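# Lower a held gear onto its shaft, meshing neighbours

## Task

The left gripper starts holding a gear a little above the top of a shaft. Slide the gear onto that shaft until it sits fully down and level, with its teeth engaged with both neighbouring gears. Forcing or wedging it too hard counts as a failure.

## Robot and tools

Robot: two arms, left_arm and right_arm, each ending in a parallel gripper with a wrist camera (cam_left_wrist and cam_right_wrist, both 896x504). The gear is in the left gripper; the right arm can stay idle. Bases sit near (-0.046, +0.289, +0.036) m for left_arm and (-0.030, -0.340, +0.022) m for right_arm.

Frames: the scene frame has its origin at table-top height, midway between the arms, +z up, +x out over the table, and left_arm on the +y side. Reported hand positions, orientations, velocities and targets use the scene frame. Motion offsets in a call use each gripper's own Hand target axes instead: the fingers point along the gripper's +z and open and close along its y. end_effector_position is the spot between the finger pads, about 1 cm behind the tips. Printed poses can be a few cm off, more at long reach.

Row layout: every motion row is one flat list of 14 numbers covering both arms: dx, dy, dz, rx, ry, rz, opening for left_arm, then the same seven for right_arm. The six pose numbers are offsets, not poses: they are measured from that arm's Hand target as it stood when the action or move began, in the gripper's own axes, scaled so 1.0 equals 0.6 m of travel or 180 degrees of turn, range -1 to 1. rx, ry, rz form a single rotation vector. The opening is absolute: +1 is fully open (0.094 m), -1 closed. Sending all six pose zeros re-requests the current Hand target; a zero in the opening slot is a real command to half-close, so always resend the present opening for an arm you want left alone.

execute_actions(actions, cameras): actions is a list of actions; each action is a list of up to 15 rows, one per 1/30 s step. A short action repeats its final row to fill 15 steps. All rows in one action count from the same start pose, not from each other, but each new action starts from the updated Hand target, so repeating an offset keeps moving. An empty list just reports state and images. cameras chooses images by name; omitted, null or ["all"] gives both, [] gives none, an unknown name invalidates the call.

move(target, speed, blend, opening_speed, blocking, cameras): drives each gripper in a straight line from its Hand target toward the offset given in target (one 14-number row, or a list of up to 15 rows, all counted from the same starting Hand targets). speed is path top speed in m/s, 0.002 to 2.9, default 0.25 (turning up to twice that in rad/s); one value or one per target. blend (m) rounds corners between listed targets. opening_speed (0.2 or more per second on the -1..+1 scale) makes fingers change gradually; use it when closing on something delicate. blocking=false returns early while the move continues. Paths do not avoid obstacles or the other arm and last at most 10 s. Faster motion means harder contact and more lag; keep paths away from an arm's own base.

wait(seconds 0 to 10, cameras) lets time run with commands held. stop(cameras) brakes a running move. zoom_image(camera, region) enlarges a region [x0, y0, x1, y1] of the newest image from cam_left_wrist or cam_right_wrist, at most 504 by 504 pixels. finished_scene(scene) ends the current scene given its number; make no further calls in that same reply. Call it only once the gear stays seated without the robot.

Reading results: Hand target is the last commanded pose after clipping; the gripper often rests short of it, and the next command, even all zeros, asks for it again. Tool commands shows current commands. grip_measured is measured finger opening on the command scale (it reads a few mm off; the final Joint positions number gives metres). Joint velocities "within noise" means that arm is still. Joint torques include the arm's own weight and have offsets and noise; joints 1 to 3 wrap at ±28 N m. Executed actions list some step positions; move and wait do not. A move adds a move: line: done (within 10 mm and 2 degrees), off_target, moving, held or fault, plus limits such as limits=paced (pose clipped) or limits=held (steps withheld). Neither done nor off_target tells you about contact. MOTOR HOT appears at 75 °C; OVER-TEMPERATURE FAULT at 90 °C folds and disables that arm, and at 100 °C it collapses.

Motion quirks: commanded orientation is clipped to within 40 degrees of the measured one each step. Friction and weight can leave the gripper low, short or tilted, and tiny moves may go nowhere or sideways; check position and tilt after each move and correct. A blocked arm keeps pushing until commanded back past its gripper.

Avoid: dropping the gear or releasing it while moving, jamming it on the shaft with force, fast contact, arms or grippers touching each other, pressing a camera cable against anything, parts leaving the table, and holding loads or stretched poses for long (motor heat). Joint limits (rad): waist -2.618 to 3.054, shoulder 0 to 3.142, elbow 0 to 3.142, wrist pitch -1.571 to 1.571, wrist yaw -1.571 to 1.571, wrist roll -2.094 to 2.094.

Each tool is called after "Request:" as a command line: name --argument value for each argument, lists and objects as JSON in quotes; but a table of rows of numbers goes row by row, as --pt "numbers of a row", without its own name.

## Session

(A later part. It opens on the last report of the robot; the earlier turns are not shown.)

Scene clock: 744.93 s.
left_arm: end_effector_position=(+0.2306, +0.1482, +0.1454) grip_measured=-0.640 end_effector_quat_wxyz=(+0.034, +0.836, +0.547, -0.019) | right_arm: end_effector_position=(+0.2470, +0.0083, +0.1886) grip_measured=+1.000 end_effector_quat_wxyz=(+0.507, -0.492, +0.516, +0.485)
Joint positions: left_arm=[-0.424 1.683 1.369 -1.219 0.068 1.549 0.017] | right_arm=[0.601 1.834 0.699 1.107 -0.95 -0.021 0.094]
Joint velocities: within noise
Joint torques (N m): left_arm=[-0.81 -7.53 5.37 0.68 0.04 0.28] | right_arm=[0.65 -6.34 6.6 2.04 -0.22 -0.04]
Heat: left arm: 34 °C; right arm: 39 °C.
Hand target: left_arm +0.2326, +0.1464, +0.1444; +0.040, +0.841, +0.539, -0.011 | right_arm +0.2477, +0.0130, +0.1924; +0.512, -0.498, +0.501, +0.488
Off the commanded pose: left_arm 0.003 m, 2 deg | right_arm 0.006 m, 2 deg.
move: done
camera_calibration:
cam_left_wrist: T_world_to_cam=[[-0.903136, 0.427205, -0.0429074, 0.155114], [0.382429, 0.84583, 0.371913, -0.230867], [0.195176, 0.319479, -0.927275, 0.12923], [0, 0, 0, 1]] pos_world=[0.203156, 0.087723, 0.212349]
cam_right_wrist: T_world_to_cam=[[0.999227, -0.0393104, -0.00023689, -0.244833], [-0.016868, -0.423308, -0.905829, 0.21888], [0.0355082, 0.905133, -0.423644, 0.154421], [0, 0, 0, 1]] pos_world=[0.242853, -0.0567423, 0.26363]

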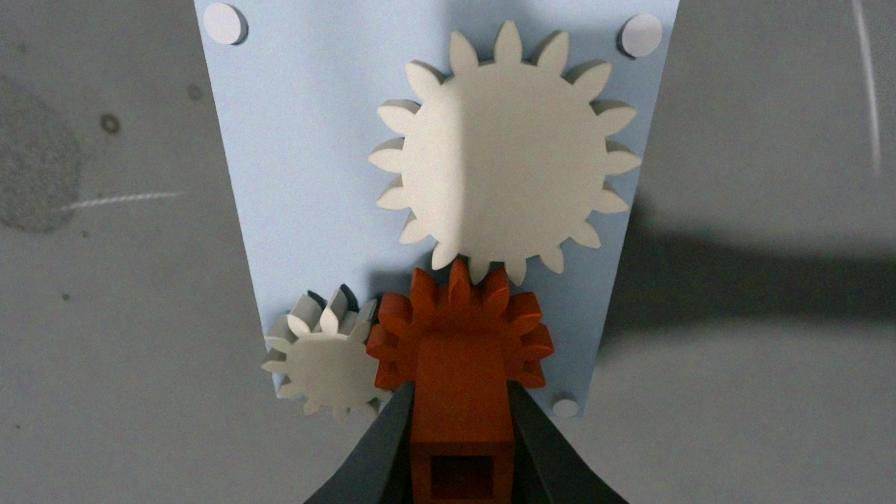

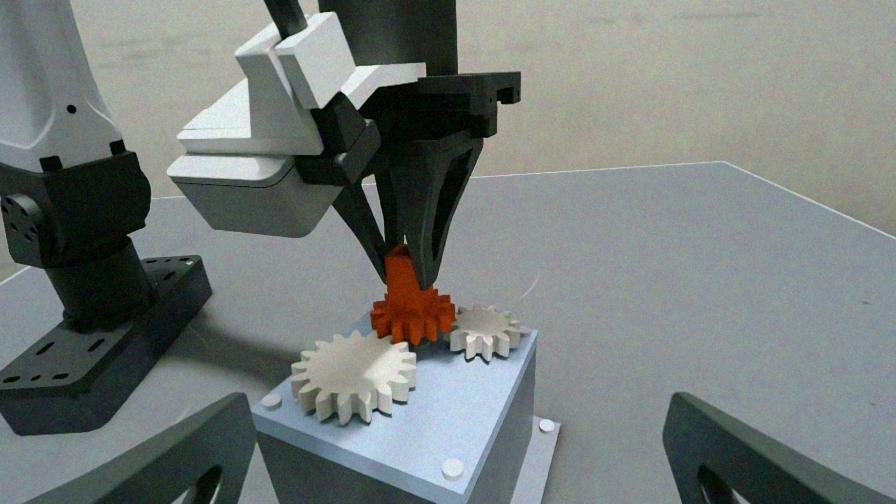

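Request:
move --target '[0.0027,0.0017,0.0075,0.0127,-0.0141,-0.0016,-1,0,0,0,0,0,0,1]' --speed 0.05

Request:
move --target '[0,0,0.005,0,0,0,-1,0,0,0,0,0,0,1]' --speed 0.05

Request:
zoom_image --camera "cam_right_wrist" --region '[365, 270, 485, 370]'

Request:
zoom_image --camera "cam_right_wrist" --region '[430, 300, 490, 350]'

Request:
zoom_image --camera "cam_left_wrist" --region '[400, 220, 540, 320]'

Scene clock: 764.17 s.
left_arm: end_effector_position=(+0.2313, +0.1484, +0.1455) grip_measured=-0.640 end_effector_quat_wxyz=(+0.038, +0.839, +0.542, -0.033) | right_arm: end_effector_position=(+0.2470, +0.0083, +0.1886) grip_measured=+1.000 end_effector_quat_wxyz=(+0.507, -0.492, +0.516, +0.485)
Joint positions: left_arm=[-0.406 1.694 1.38 -1.23 0.096 1.576 0.017] | right_arm=[0.601 1.834 0.699 1.107 -0.95 -0.021 0.094]
Joint velocities: within noise
Joint torques (N m): left_arm=[0.27 -4.79 7.13 0.44 0.26 0.29] | right_arm=[0.62 -6.35 6.58 2.04 -0.23 -0.02]
Heat: left arm: 35 °C; right arm: 39 °C.
Hand target: left_arm +0.2343, +0.1471, +0.1399; +0.035, +0.840, +0.540, -0.040 | right_arm +0.2477, +0.0130, +0.1924; +0.512, -0.498, +0.501, +0.488
Off the commanded pose: left_arm 0.006 m, 1 deg | right_arm 0.006 m, 2 deg.
move: done
camera_calibration:
cam_left_wrist: T_world_to_cam=[[-0.899053, 0.436371, -0.0358384, 0.152385], [0.39841, 0.849289, 0.346378, -0.231767], [0.181587, 0.297134, -0.93741, 0.137083], [0, 0, 0, 1]] pos_world=[0.204448, 0.0896091, 0.214243]
cam_right_wrist: T_world_to_cam=[[0.999227, -0.0393104, -0.00023689, -0.244833], [-0.016868, -0.423308, -0.905829, 0.21888], [0.0355082, 0.905133, -0.423644, 0.154421], [0, 0, 0, 1]] pos_world=[0.242853, -0.0567423, 0.26363]

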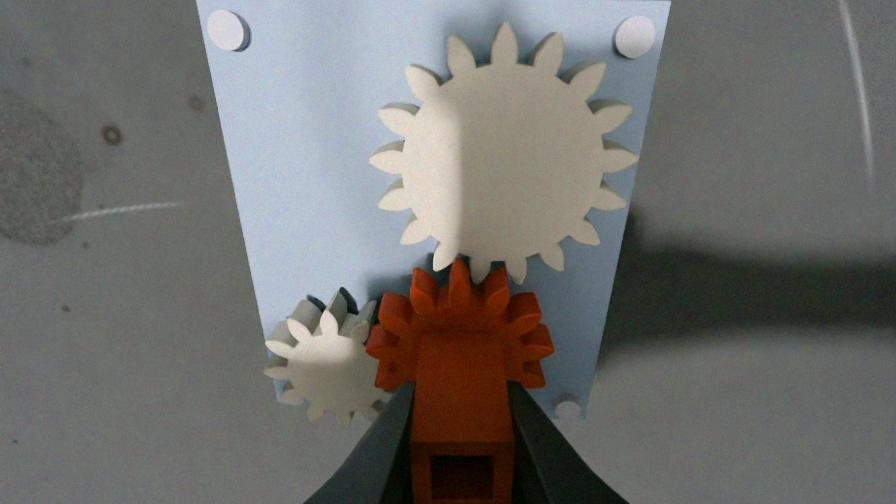

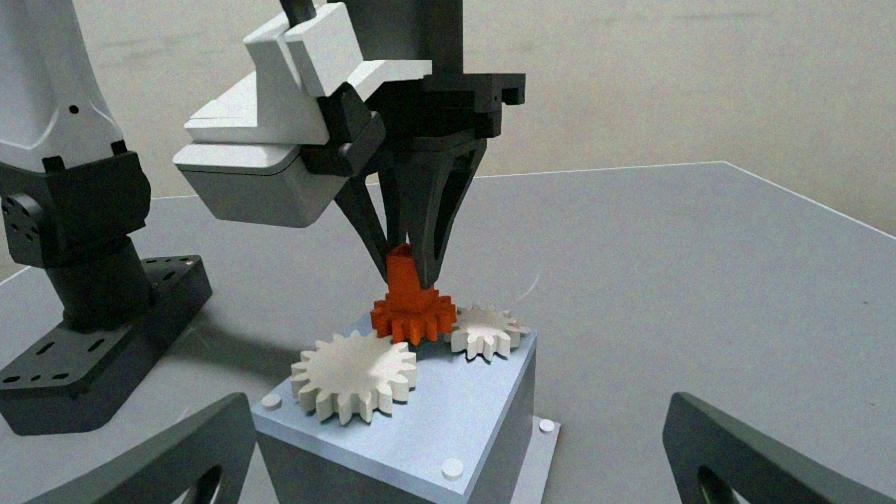

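Scene clock: 764.87 s.
left_arm: end_effector_position=(+0.2313, +0.1484, +0.1455) grip_measured=-0.640 end_effector_quat_wxyz=(+0.038, +0.839, +0.542, -0.033) | right_arm: end_effector_position=(+0.2470, +0.0083, +0.1886) grip_measured=+1.000 end_effector_quat_wxyz=(+0.507, -0.492, +0.516, +0.485)
Joint positions: left_arm=[-0.406 1.694 1.38 -1.23 0.096 1.576 0.017] | right_arm=[0.601 1.834 0.699 1.107 -0.95 -0.021 0.094]
Joint velocities: within noise
Joint torques (N m): left_arm=[0.23 -4.67 6.08 0.54 0.25 0.27] | right_arm=[0.58 -6.3 6.75 2.05 -0.21 -0.03]
Heat: left arm: 35 °C; right arm: 39 °C.
Hand target: left_arm +0.2342, +0.1468, +0.1369; +0.035, +0.840, +0.540, -0.040 | right_arm +0.2477, +0.0130, +0.1924; +0.512, -0.498, +0.501, +0.488
Off the commanded pose: left_arm 0.009 m, 1 deg | right_arm 0.006 m, 2 deg.
move: done
camera_calibration:
cam_left_wrist: T_world_to_cam=[[-0.898903, 0.436678, -0.0358565, 0.152287], [0.398694, 0.849155, 0.34638, -0.231899], [0.181704, 0.297066, -0.937409, 0.137035], [0, 0, 0, 1]] pos_world=[0.204448, 0.0897089, 0.214243]
cam_right_wrist: T_world_to_cam=[[0.999227, -0.0393104, -0.00023689, -0.244833], [-0.016868, -0.423308, -0.905829, 0.21888], [0.0355082, 0.905133, -0.423644, 0.154421], [0, 0, 0, 1]] pos_world=[0.242853, -0.0567423, 0.26363]

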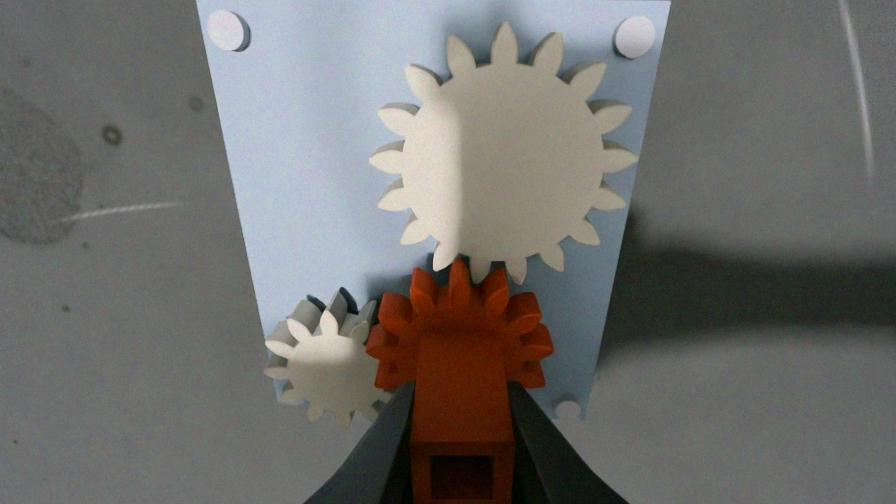

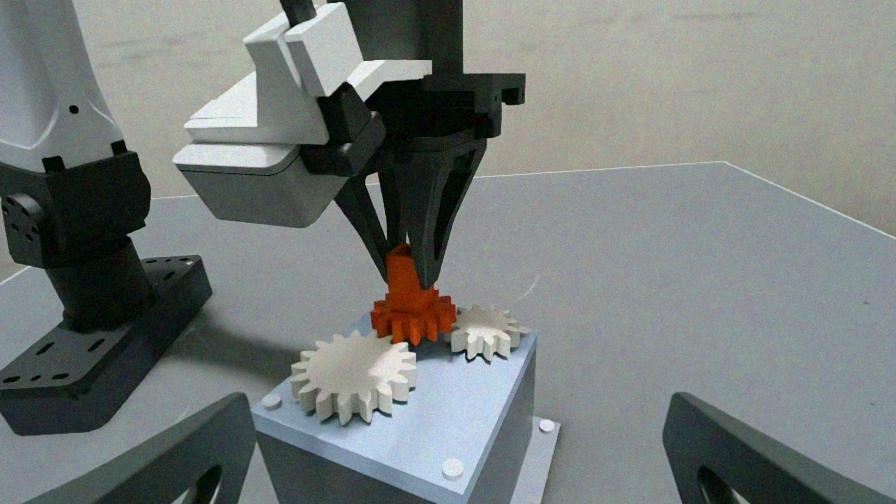

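Scaled by 4.200 from the camera's 896x504 image, which has a finer 1280x720 frame.

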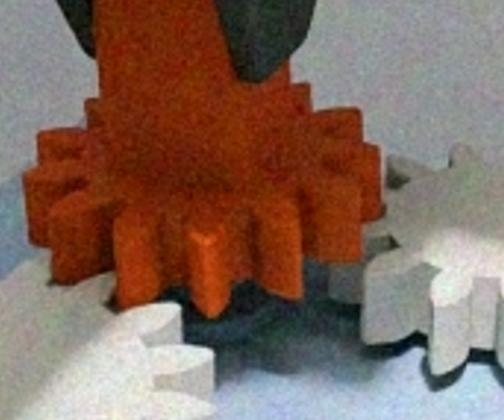

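Scaled by 8.400 from the camera's 896x504 image, which has a finer 1280x720 frame.

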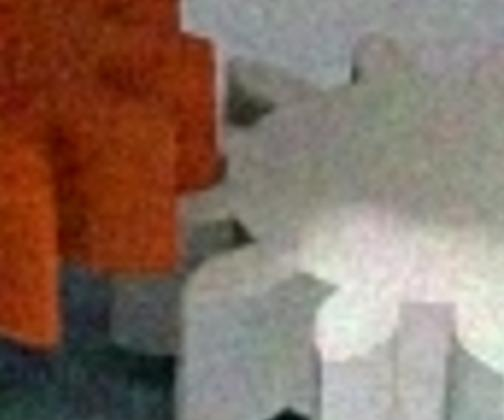

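Scaled by 3.600 from the camera's 896x504 image, which has a finer 1280x720 frame.

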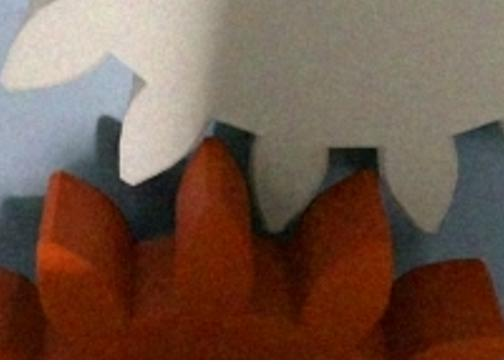

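Request:
move --target '[-0.004,-0.0022,-0.0138,-0.0159,0.0178,0.0019,-1,0,0,0,0,0,0,1]' --speed 0.05

Request:
zoom_image --camera "cam_right_wrist" --region '[365, 270, 485, 370]'

Request:
zoom_image --camera "cam_right_wrist" --region '[430, 300, 490, 350]'

Request:
zoom_image --camera "cam_left_wrist" --region '[330, 260, 470, 400]'

Scene clock: 804.93 s.
left_arm: end_effector_position=(+0.2307, +0.1476, +0.1454) grip_measured=-0.640 end_effector_quat_wxyz=(+0.034, +0.842, +0.539, -0.012) | right_arm: end_effector_position=(+0.2470, +0.0083, +0.1886) grip_measured=+1.000 end_effector_quat_wxyz=(+0.507, -0.492, +0.516, +0.485)
Joint positions: left_arm=[-0.432 1.679 1.364 -1.213 0.057 1.56 0.017] | right_arm=[0.601 1.834 0.699 1.107 -0.95 -0.021 0.094]
Joint velocities: within noise
Joint torques (N m): left_arm=[-0.9 -8.09 5.15 0.71 0.04 0.11] | right_arm=[0.62 -6.32 6.63 2.06 -0.22 -0.01]
Heat: left arm: 34 °C; right arm: 39 °C.
Hand target: left_arm +0.2324, +0.1461, +0.1453; +0.041, +0.841, +0.539, -0.003 | right_arm +0.2477, +0.0130, +0.1924; +0.512, -0.498, +0.501, +0.488
Off the commanded pose: left_arm 0.002 m, 1 deg | right_arm 0.006 m, 2 deg.
move: done
camera_calibration:
cam_left_wrist: T_world_to_cam=[[-0.894344, 0.444586, -0.049915, 0.151912], [0.394065, 0.835669, 0.382582, -0.233084], [0.211803, 0.322491, -0.922572, 0.124432], [0, 0, 0, 1]] pos_world=[0.201357, 0.087115, 0.211554]
cam_right_wrist: T_world_to_cam=[[0.999227, -0.0393104, -0.00023689, -0.244833], [-0.016868, -0.423308, -0.905829, 0.21888], [0.0355082, 0.905133, -0.423644, 0.154421], [0, 0, 0, 1]] pos_world=[0.242853, -0.0567423, 0.26363]

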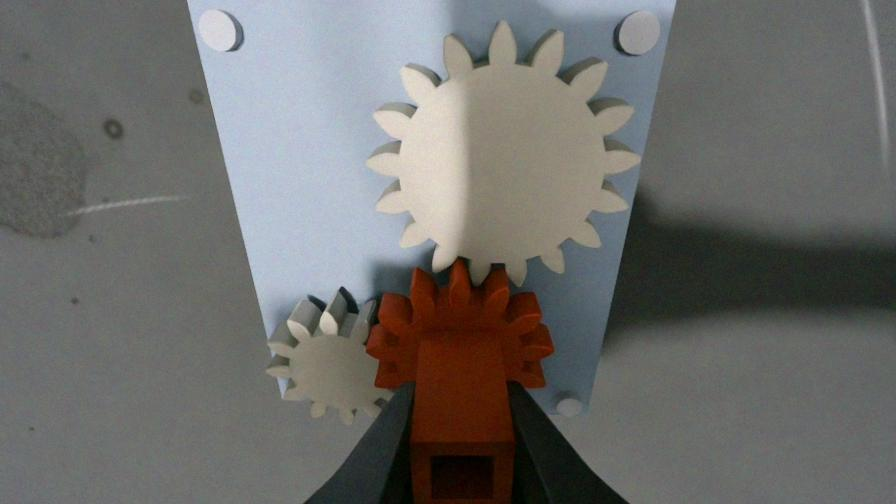

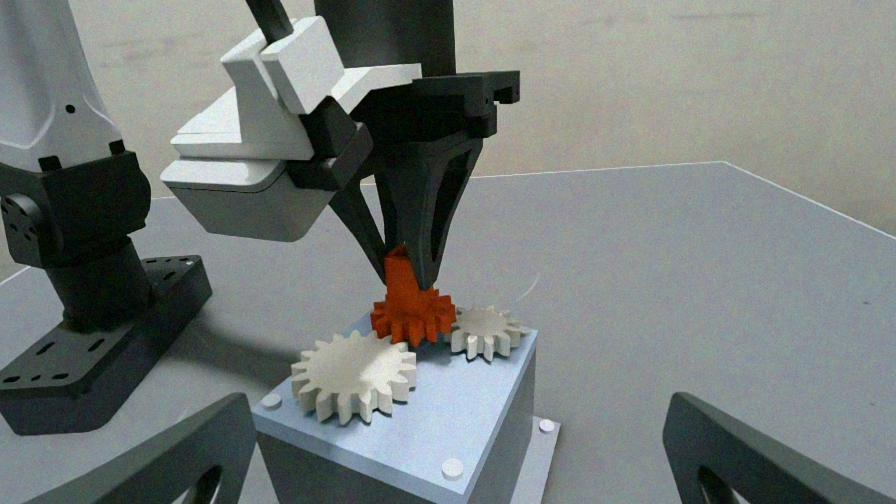

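Scaled by 4.200 from the camera's 896x504 image, which has a finer 1280x720 frame.

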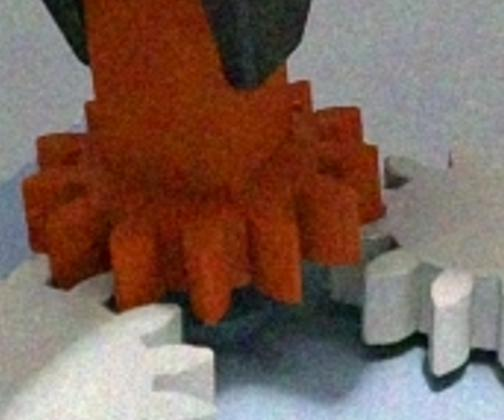

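Scaled by 8.400 from the camera's 896x504 image, which has a finer 1280x720 frame.

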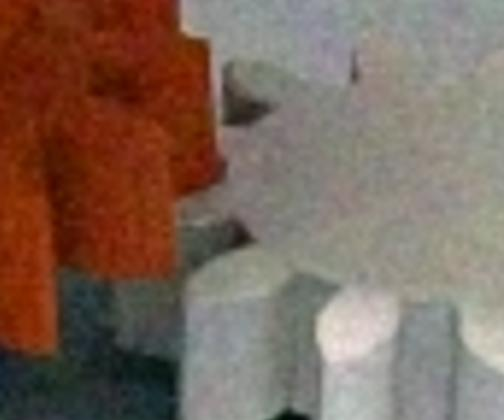

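Scaled by 3.600 from the camera's 896x504 image, which has a finer 1280x720 frame.

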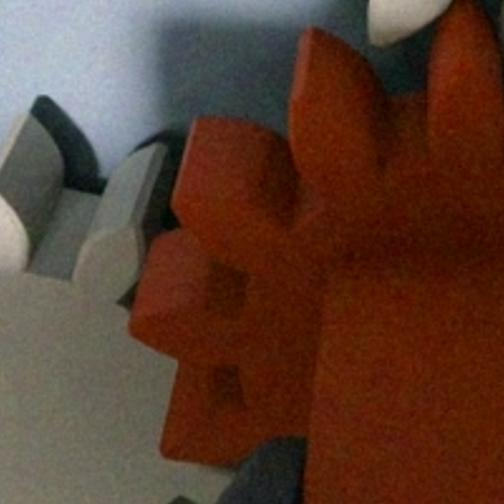

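Request:
move --target '[0,0,-0.004,0,0,-0.04,-1,0,0,0,0,0,0,1]' --speed 0.08

Request:
zoom_image --camera "cam_right_wrist" --region '[365, 270, 485, 370]'

Request:
zoom_image --camera "cam_right_wrist" --region '[430, 300, 490, 350]'

Request:
zoom_image --camera "cam_left_wrist" --region '[330, 260, 470, 400]'

Scene clock: 814.90 s.
left_arm: end_effector_position=(+0.2307, +0.1477, +0.1455) grip_measured=-0.640 end_effector_quat_wxyz=(+0.033, +0.806, +0.590, -0.014) | right_arm: end_effector_position=(+0.2470, +0.0083, +0.1886) grip_measured=+1.000 end_effector_quat_wxyz=(+0.507, -0.492, +0.516, +0.485)
Joint positions: left_arm=[-0.432 1.678 1.364 -1.213 0.056 1.435 0.017] | right_arm=[0.601 1.834 0.699 1.107 -0.95 -0.021 0.094]
Joint velocities: within noise
Joint torques (N m): left_arm=[-0.83 -8.14 5.87 0.59 0.02 0.08] | right_arm=[0.57 -6.32 6.75 2.05 -0.21 -0.01]
Heat: left arm: 34 °C; right arm: 39 °C.
Hand target: left_arm +0.2323, +0.1463, +0.1478; +0.041, +0.806, +0.591, -0.006 | right_arm +0.2477, +0.0130, +0.1924; +0.512, -0.498, +0.501, +0.488
Off the commanded pose: left_arm 0.003 m, 1 deg | right_arm 0.006 m, 2 deg.
move: done
camera_calibration:
cam_left_wrist: T_world_to_cam=[[-0.943112, 0.329677, -0.0430471, 0.179115], [0.289982, 0.878984, 0.378547, -0.215032], [0.162636, 0.344529, -0.924581, 0.13286], [0, 0, 0, 1]] pos_world=[0.209673, 0.0841851, 0.21195]
cam_right_wrist: T_world_to_cam=[[0.999227, -0.0393104, -0.00023689, -0.244833], [-0.016868, -0.423308, -0.905829, 0.21888], [0.0355082, 0.905133, -0.423644, 0.154421], [0, 0, 0, 1]] pos_world=[0.242853, -0.0567423, 0.26363]

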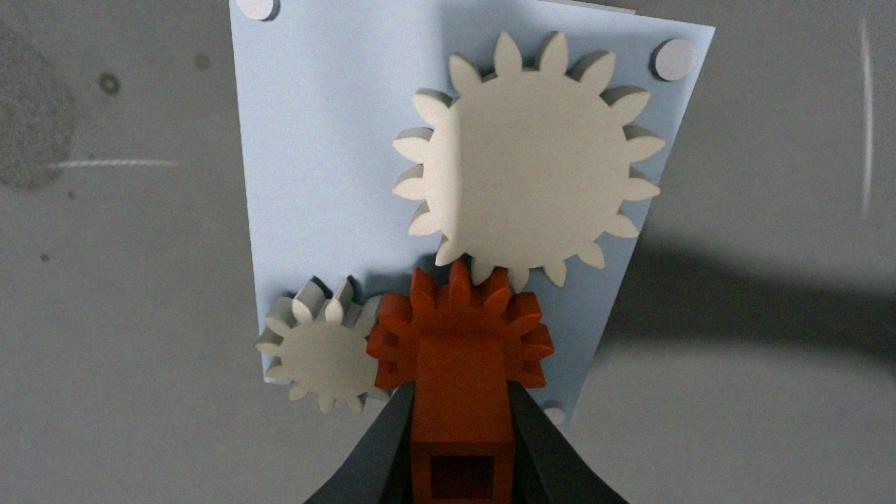

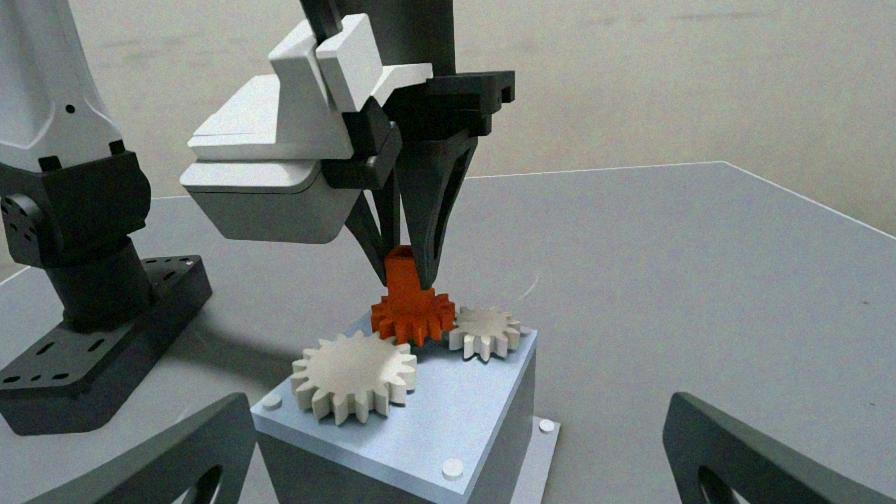

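Scaled by 4.200 from the camera's 896x504 image, which has a finer 1280x720 frame.

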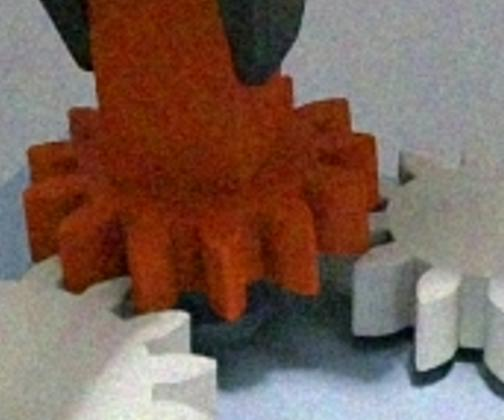

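Scaled by 8.400 from the camera's 896x504 image, which has a finer 1280x720 frame.

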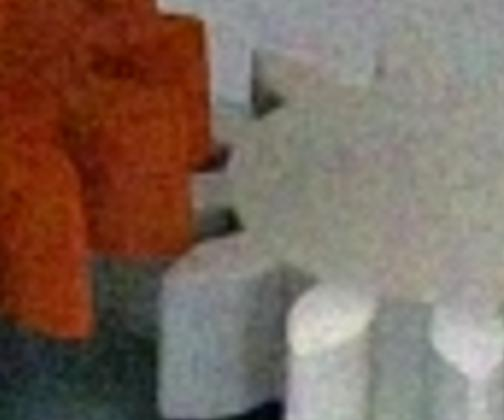

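Scaled by 3.600 from the camera's 896x504 image, which has a finer 1280x720 frame.

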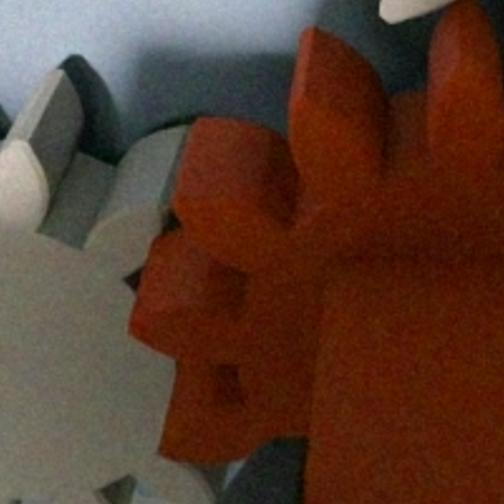

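Request:
zoom_image --camera "cam_right_wrist" --region '[440, 298, 530, 368]'

Request:
zoom_image --camera "cam_left_wrist" --region '[245, 260, 405, 425]'

Request:
zoom_image --camera "cam_left_wrist" --region '[385, 20, 675, 310]'

Request:
zoom_image --camera "cam_left_wrist" --region '[350, 250, 570, 400]'

Scaled by 5.600 from the camera's 896x504 image, which has a finer 1280x720 frame.

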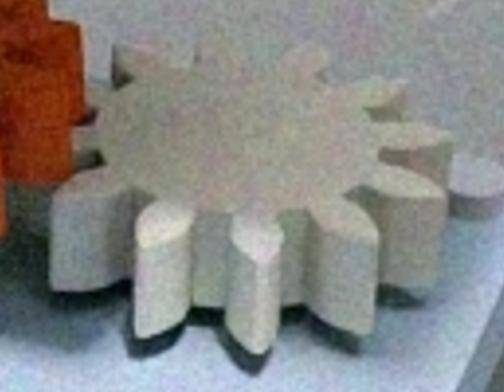

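Scaled by 3.055 from the camera's 896x504 image, which has a finer 1280x720 frame.

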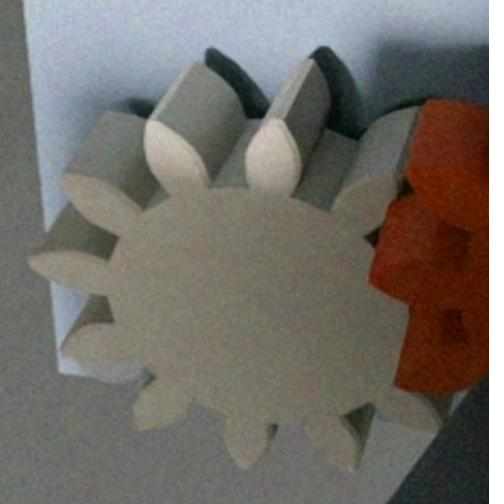

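Scaled by 1.738 from the camera's 896x504 image, which has a finer 1280x720 frame.

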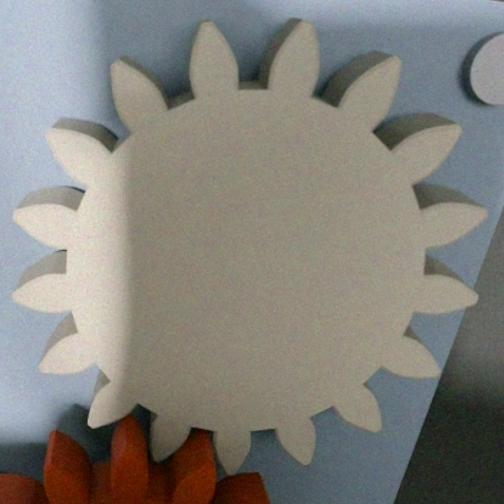

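Scaled by 2.291 from the camera's 896x504 image, which has a finer 1280x720 frame.

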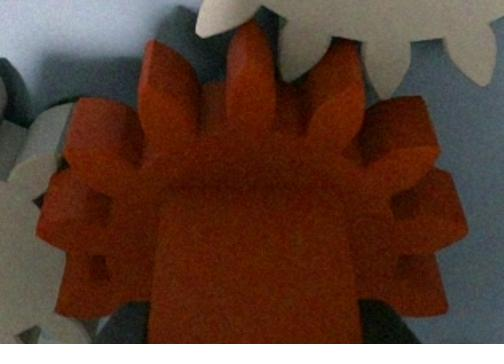

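Request:
move --target '[0,0,-0.003,0,0,0,-1,0,0,0,0,0,0,1]' --speed 0.05 --cameras '[]'

Request:
move --target '[0,0,-0.003,0,0,0,-1,0,0,0,0,0,0,1]' --speed 0.05

Request:
zoom_image --camera "cam_right_wrist" --region '[365, 270, 485, 370]'

Scene clock: 968.60 s.
left_arm: end_effector_position=(+0.2306, +0.1477, +0.1455) grip_measured=-0.640 end_effector_quat_wxyz=(+0.033, +0.806, +0.591, -0.014) | right_arm: end_effector_position=(+0.2470, +0.0083, +0.1886) grip_measured=+1.000 end_effector_quat_wxyz=(+0.507, -0.492, +0.516, +0.485)
Joint positions: left_arm=[-0.432 1.678 1.364 -1.213 0.056 1.434 0.017] | right_arm=[0.601 1.834 0.699 1.107 -0.95 -0.021 0.094]
Joint velocities: within noise
Joint torques (N m): left_arm=[-0.81 -8.2 6.45 0.49 0.04 0.12] | right_arm=[0.59 -6.34 6.63 2.06 -0.24 -0.01]
Heat: left arm: 35 °C; right arm: 39 °C.
Hand target: left_arm +0.2322, +0.1464, +0.1496; +0.041, +0.806, +0.591, -0.006 | right_arm +0.2477, +0.0130, +0.1924; +0.512, -0.498, +0.501, +0.488
Off the commanded pose: left_arm 0.005 m, 1 deg | right_arm 0.006 m, 2 deg.
move: done
No camera images: "cameras" was empty.

Scene clock: 969.30 s.
left_arm: end_effector_position=(+0.2306, +0.1478, +0.1455) grip_measured=-0.640 end_effector_quat_wxyz=(+0.032, +0.806, +0.591, -0.014) | right_arm: end_effector_position=(+0.2470, +0.0083, +0.1886) grip_measured=+1.000 end_effector_quat_wxyz=(+0.507, -0.492, +0.516, +0.485)
Joint positions: left_arm=[-0.432 1.678 1.364 -1.213 0.056 1.434 0.017] | right_arm=[0.601 1.834 0.699 1.107 -0.95 -0.021 0.094]
Joint velocities: within noise
Joint torques (N m): left_arm=[-0.77 -8.28 7.1 0.43 0.05 0.1] | right_arm=[0.61 -6.31 6.67 2.07 -0.26 -0.03]
Heat: left arm: 35 °C; right arm: 39 °C.
Hand target: left_arm +0.2321, +0.1466, +0.1513; +0.041, +0.806, +0.591, -0.006 | right_arm +0.2477, +0.0130, +0.1924; +0.512, -0.498, +0.501, +0.488
Off the commanded pose: left_arm 0.006 m, 1 deg | right_arm 0.006 m, 2 deg.
move: done
camera_calibration:
cam_left_wrist: T_world_to_cam=[[-0.943394, 0.328964, -0.042304, 0.178949], [0.289511, 0.878979, 0.378918, -0.215071], [0.161835, 0.345222, -0.924463, 0.132926], [0, 0, 0, 1]] pos_world=[0.209573, 0.0842857, 0.21195]
cam_right_wrist: T_world_to_cam=[[0.999227, -0.0393104, -0.00023689, -0.244833], [-0.016868, -0.423308, -0.905829, 0.21888], [0.0355082, 0.905133, -0.423644, 0.154421], [0, 0, 0, 1]] pos_world=[0.242853, -0.0567423, 0.26363]

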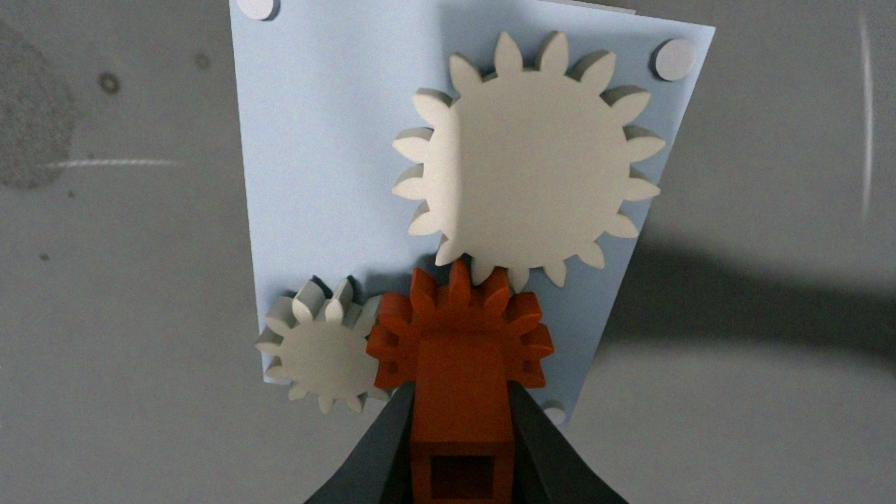

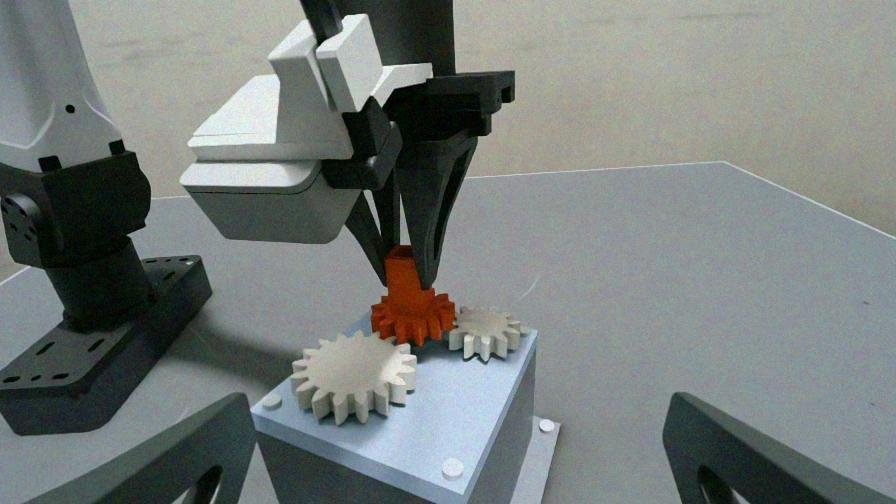

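Scaled by 4.200 from the camera's 896x504 image, which has a finer 1280x720 frame.

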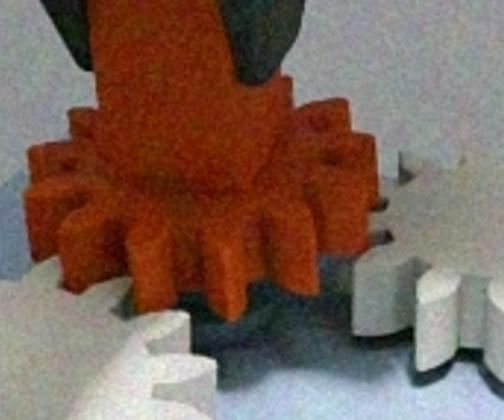

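Request:
move --target '[0,0,-0.004,0,0,0,-1,0,0,0,0,0,0,1]' --speed 0.05 --cameras '[]'

Request:
move --target '[0,0,-0.003,0,0,0,-1,0,0,0,0,0,0,1]' --speed 0.05 --cameras '[]'

Scene clock: 977.17 s.
left_arm: end_effector_position=(+0.2305, +0.1479, +0.1455) grip_measured=-0.640 end_effector_quat_wxyz=(+0.032, +0.806, +0.591, -0.014) | right_arm: end_effector_position=(+0.2470, +0.0083, +0.1886) grip_measured=+1.000 end_effector_quat_wxyz=(+0.507, -0.492, +0.516, +0.485)
Joint positions: left_arm=[-0.432 1.678 1.364 -1.214 0.056 1.434 0.017] | right_arm=[0.601 1.834 0.699 1.107 -0.95 -0.021 0.094]
Joint velocities: within noise
Joint torques (N m): left_arm=[-0.77 -8.31 7.72 0.32 0.05 0.11] | right_arm=[0.64 -6.35 6.71 2.07 -0.23 -0.05]
Heat: left arm: 35 °C; right arm: 39 °C.
Hand target: left_arm +0.2320, +0.1467, +0.1537; +0.041, +0.806, +0.591, -0.006 | right_arm +0.2477, +0.0130, +0.1924; +0.512, -0.498, +0.501, +0.488
Off the commanded pose: left_arm 0.008 m, 1 deg | right_arm 0.006 m, 2 deg.
move: done
No camera images: "cameras" was empty.

Scene clock: 977.87 s.
left_arm: end_effector_position=(+0.2305, +0.1481, +0.1455) grip_measured=-0.640 end_effector_quat_wxyz=(+0.032, +0.806, +0.591, -0.014) | right_arm: end_effector_position=(+0.2470, +0.0083, +0.1886) grip_measured=+1.000 end_effector_quat_wxyz=(+0.507, -0.492, +0.516, +0.485)
Joint positions: left_arm=[-0.432 1.678 1.364 -1.214 0.055 1.434 0.017] | right_arm=[0.601 1.834 0.699 1.107 -0.95 -0.021 0.094]
Joint velocities: within noise
Joint torques (N m): left_arm=[-0.65 -8.51 8.31 0.28 0.04 0.11] | right_arm=[0.61 -6.31 6.65 2.07 -0.23 -0.04]
Heat: left arm: 35 °C; right arm: 39 °C.
Hand target: left_arm +0.2320, +0.1468, +0.1555; +0.041, +0.806, +0.591, -0.006 | right_arm +0.2477, +0.0130, +0.1924; +0.512, -0.498, +0.501, +0.488
Off the commanded pose: left_arm 0.010 m, 1 deg | right_arm 0.006 m, 2 deg.
move: done
No camera images: "cameras" was empty.

Request:
move --target '[0,0,-0.001,0,0,-0.034,-1,0,0,0,0,0,0,1]' --speed 0.08

Request:
zoom_image --camera "cam_right_wrist" --region '[365, 270, 485, 370]'

Request:
zoom_image --camera "cam_left_wrist" --region '[245, 260, 405, 425]'

Request:
zoom_image --camera "cam_left_wrist" --region '[350, 250, 570, 400]'

Scene clock: 989.67 s.
left_arm: end_effector_position=(+0.2304, +0.1481, +0.1455) grip_measured=-0.640 end_effector_quat_wxyz=(+0.031, +0.774, +0.632, -0.016) | right_arm: end_effector_position=(+0.2470, +0.0083, +0.1886) grip_measured=+1.000 end_effector_quat_wxyz=(+0.507, -0.492, +0.516, +0.485)
Joint positions: left_arm=[-0.432 1.678 1.364 -1.214 0.055 1.33 0.017] | right_arm=[0.601 1.834 0.699 1.107 -0.95 -0.021 0.094]
Joint velocities: within noise
Joint torques (N m): left_arm=[-0.69 -8.5 8.39 0.27 0.03 0.11] | right_arm=[0.7 -6.26 6.57 2.08 -0.23 -0.04]
Heat: left arm: 36 °C; right arm: 39 °C.
Hand target: left_arm +0.2320, +0.1468, +0.1561; +0.041, +0.773, +0.633, -0.008 | right_arm +0.2477, +0.0130, +0.1925; +0.512, -0.498, +0.501, +0.488
Off the commanded pose: left_arm 0.011 m, 1 deg | right_arm 0.006 m, 2 deg.
move: off_target (left_arm)
camera_calibration:
cam_left_wrist: T_world_to_cam=[[-0.972713, 0.229362, -0.0349554, 0.1992], [0.19971, 0.904418, 0.377019, -0.198055], [0.118088, 0.35975, -0.925546, 0.140903], [0, 0, 0, 1]] pos_world=[0.216679, 0.0827456, 0.212045]
cam_right_wrist: T_world_to_cam=[[0.999229, -0.039272, 0.0000680714, -0.244912], [-0.0165676, -0.423112, -0.905926, 0.218844], [0.0356064, 0.905226, -0.423437, 0.154348], [0, 0, 0, 1]] pos_world=[0.242853, -0.0567424, 0.26363]

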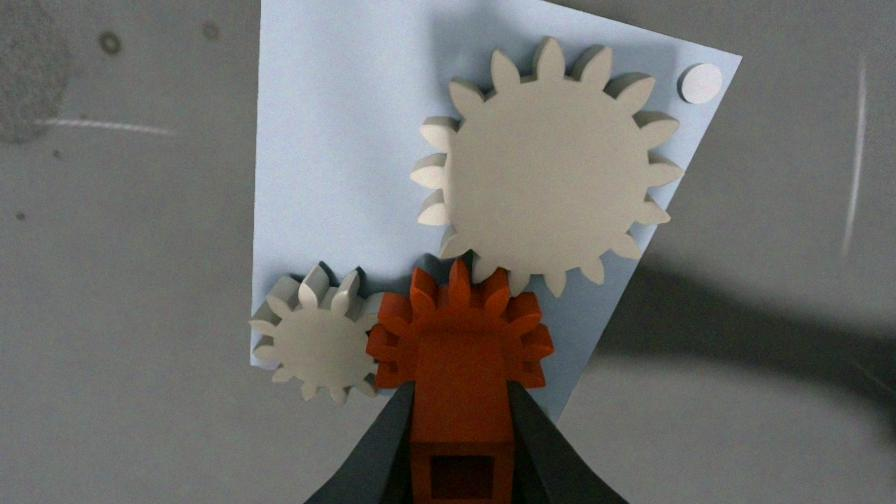

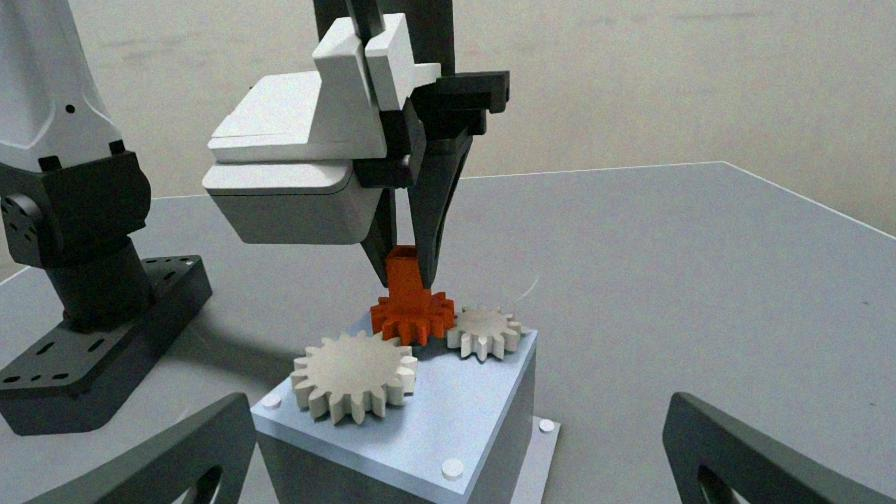

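Scaled by 4.200 from the camera's 896x504 image, which has a finer 1280x720 frame.

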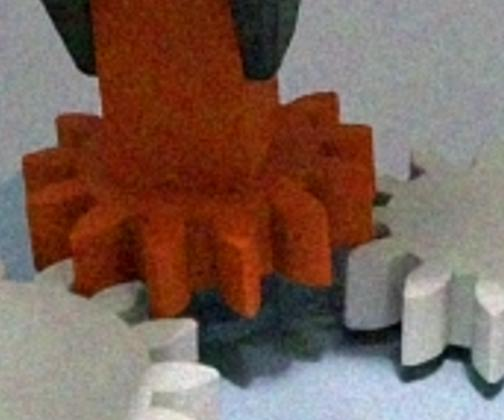

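Scaled by 3.055 from the camera's 896x504 image, which has a finer 1280x720 frame.

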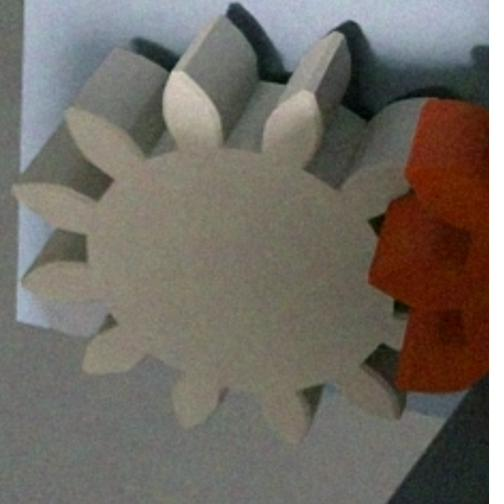

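Scaled by 2.291 from the camera's 896x504 image, which has a finer 1280x720 frame.

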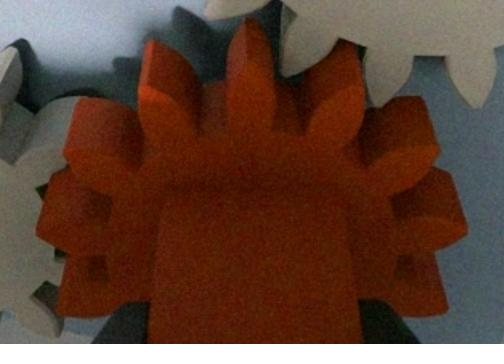

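Request:
move --target '[0,0,-0.001,0,0,-0.05,-1,0,0,0,0,0,0,1]' --speed 0.12

Request:
zoom_image --camera "cam_left_wrist" --region '[245, 240, 405, 405]'

Request:
zoom_image --camera "cam_left_wrist" --region '[350, 250, 570, 400]'

Scene clock: 1011.50 s.
left_arm: end_effector_position=(+0.2303, +0.1483, +0.1454) grip_measured=-0.640 end_effector_quat_wxyz=(+0.029, +0.722, +0.691, -0.018) | right_arm: end_effector_position=(+0.2470, +0.0083, +0.1886) grip_measured=+1.000 end_effector_quat_wxyz=(+0.507, -0.492, +0.516, +0.485)
Joint positions: left_arm=[-0.432 1.678 1.364 -1.215 0.054 1.172 0.017] | right_arm=[0.601 1.834 0.699 1.107 -0.95 -0.021 0.094]
Joint velocities: within noise
Joint torques (N m): left_arm=[-0.7 -8.51 8.61 0.24 0.06 0.08] | right_arm=[0.55 -6.43 6.64 2.07 -0.24 -0.02]
Heat: left arm: 38 °C; right arm: 39 °C.
Hand target: left_arm +0.2319, +0.1469, +0.1567; +0.040, +0.721, +0.692, -0.011 | right_arm +0.2477, +0.0130, +0.1925; +0.512, -0.498, +0.501, +0.488
Off the commanded pose: left_arm 0.011 m, 1 deg | right_arm 0.006 m, 2 deg.
move: off_target (left_arm)
camera_calibration:
cam_left_wrist: T_world_to_cam=[[-0.996956, 0.0741079, -0.0242273, 0.226068], [0.0597033, 0.92547, 0.374087, -0.168633], [0.0501444, 0.371502, -0.927077, 0.15498], [0, 0, 0, 1]] pos_world=[0.227676, 0.081736, 0.212239]
cam_right_wrist: T_world_to_cam=[[0.999229, -0.039272, 0.0000680714, -0.244912], [-0.0165676, -0.423112, -0.905926, 0.218844], [0.0356064, 0.905226, -0.423437, 0.154348], [0, 0, 0, 1]] pos_world=[0.242853, -0.0567424, 0.26363]

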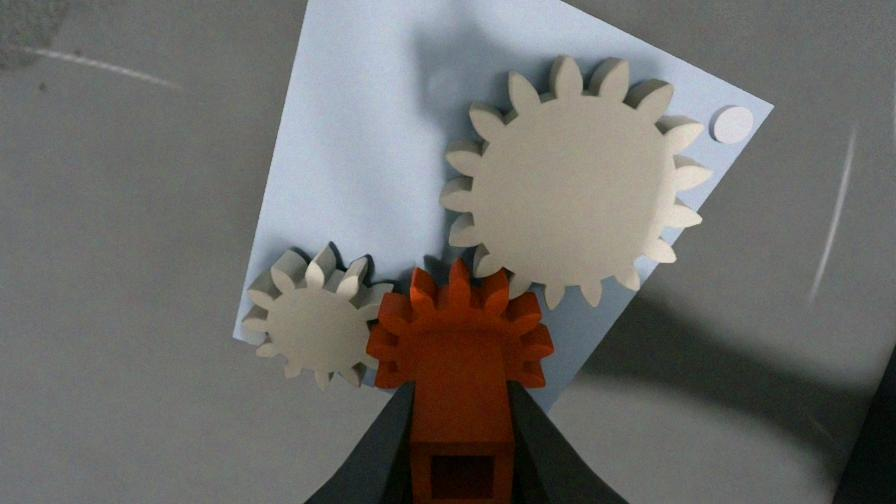

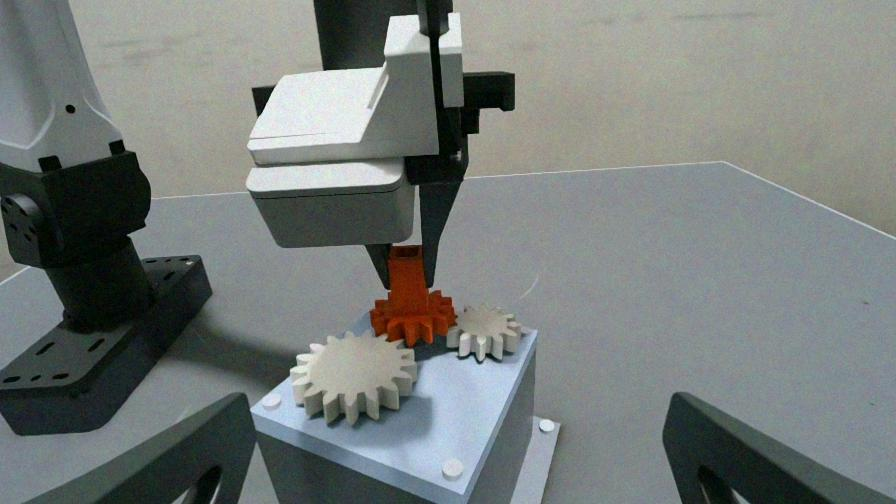

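Scaled by 3.055 from the camera's 896x504 image, which has a finer 1280x720 frame.

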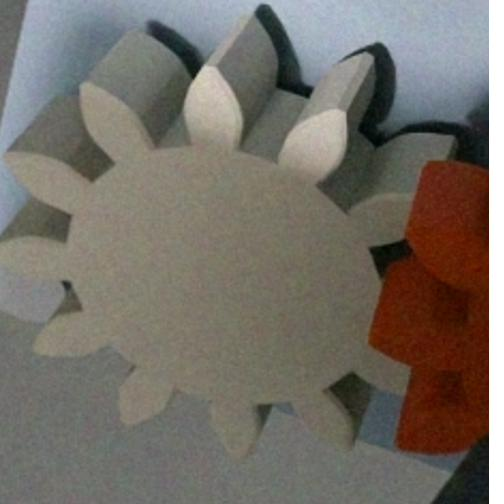

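Scaled by 2.291 from the camera's 896x504 image, which has a finer 1280x720 frame.

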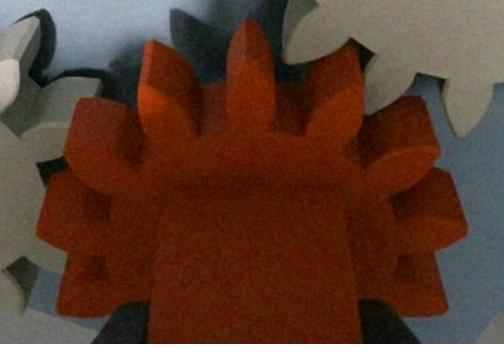

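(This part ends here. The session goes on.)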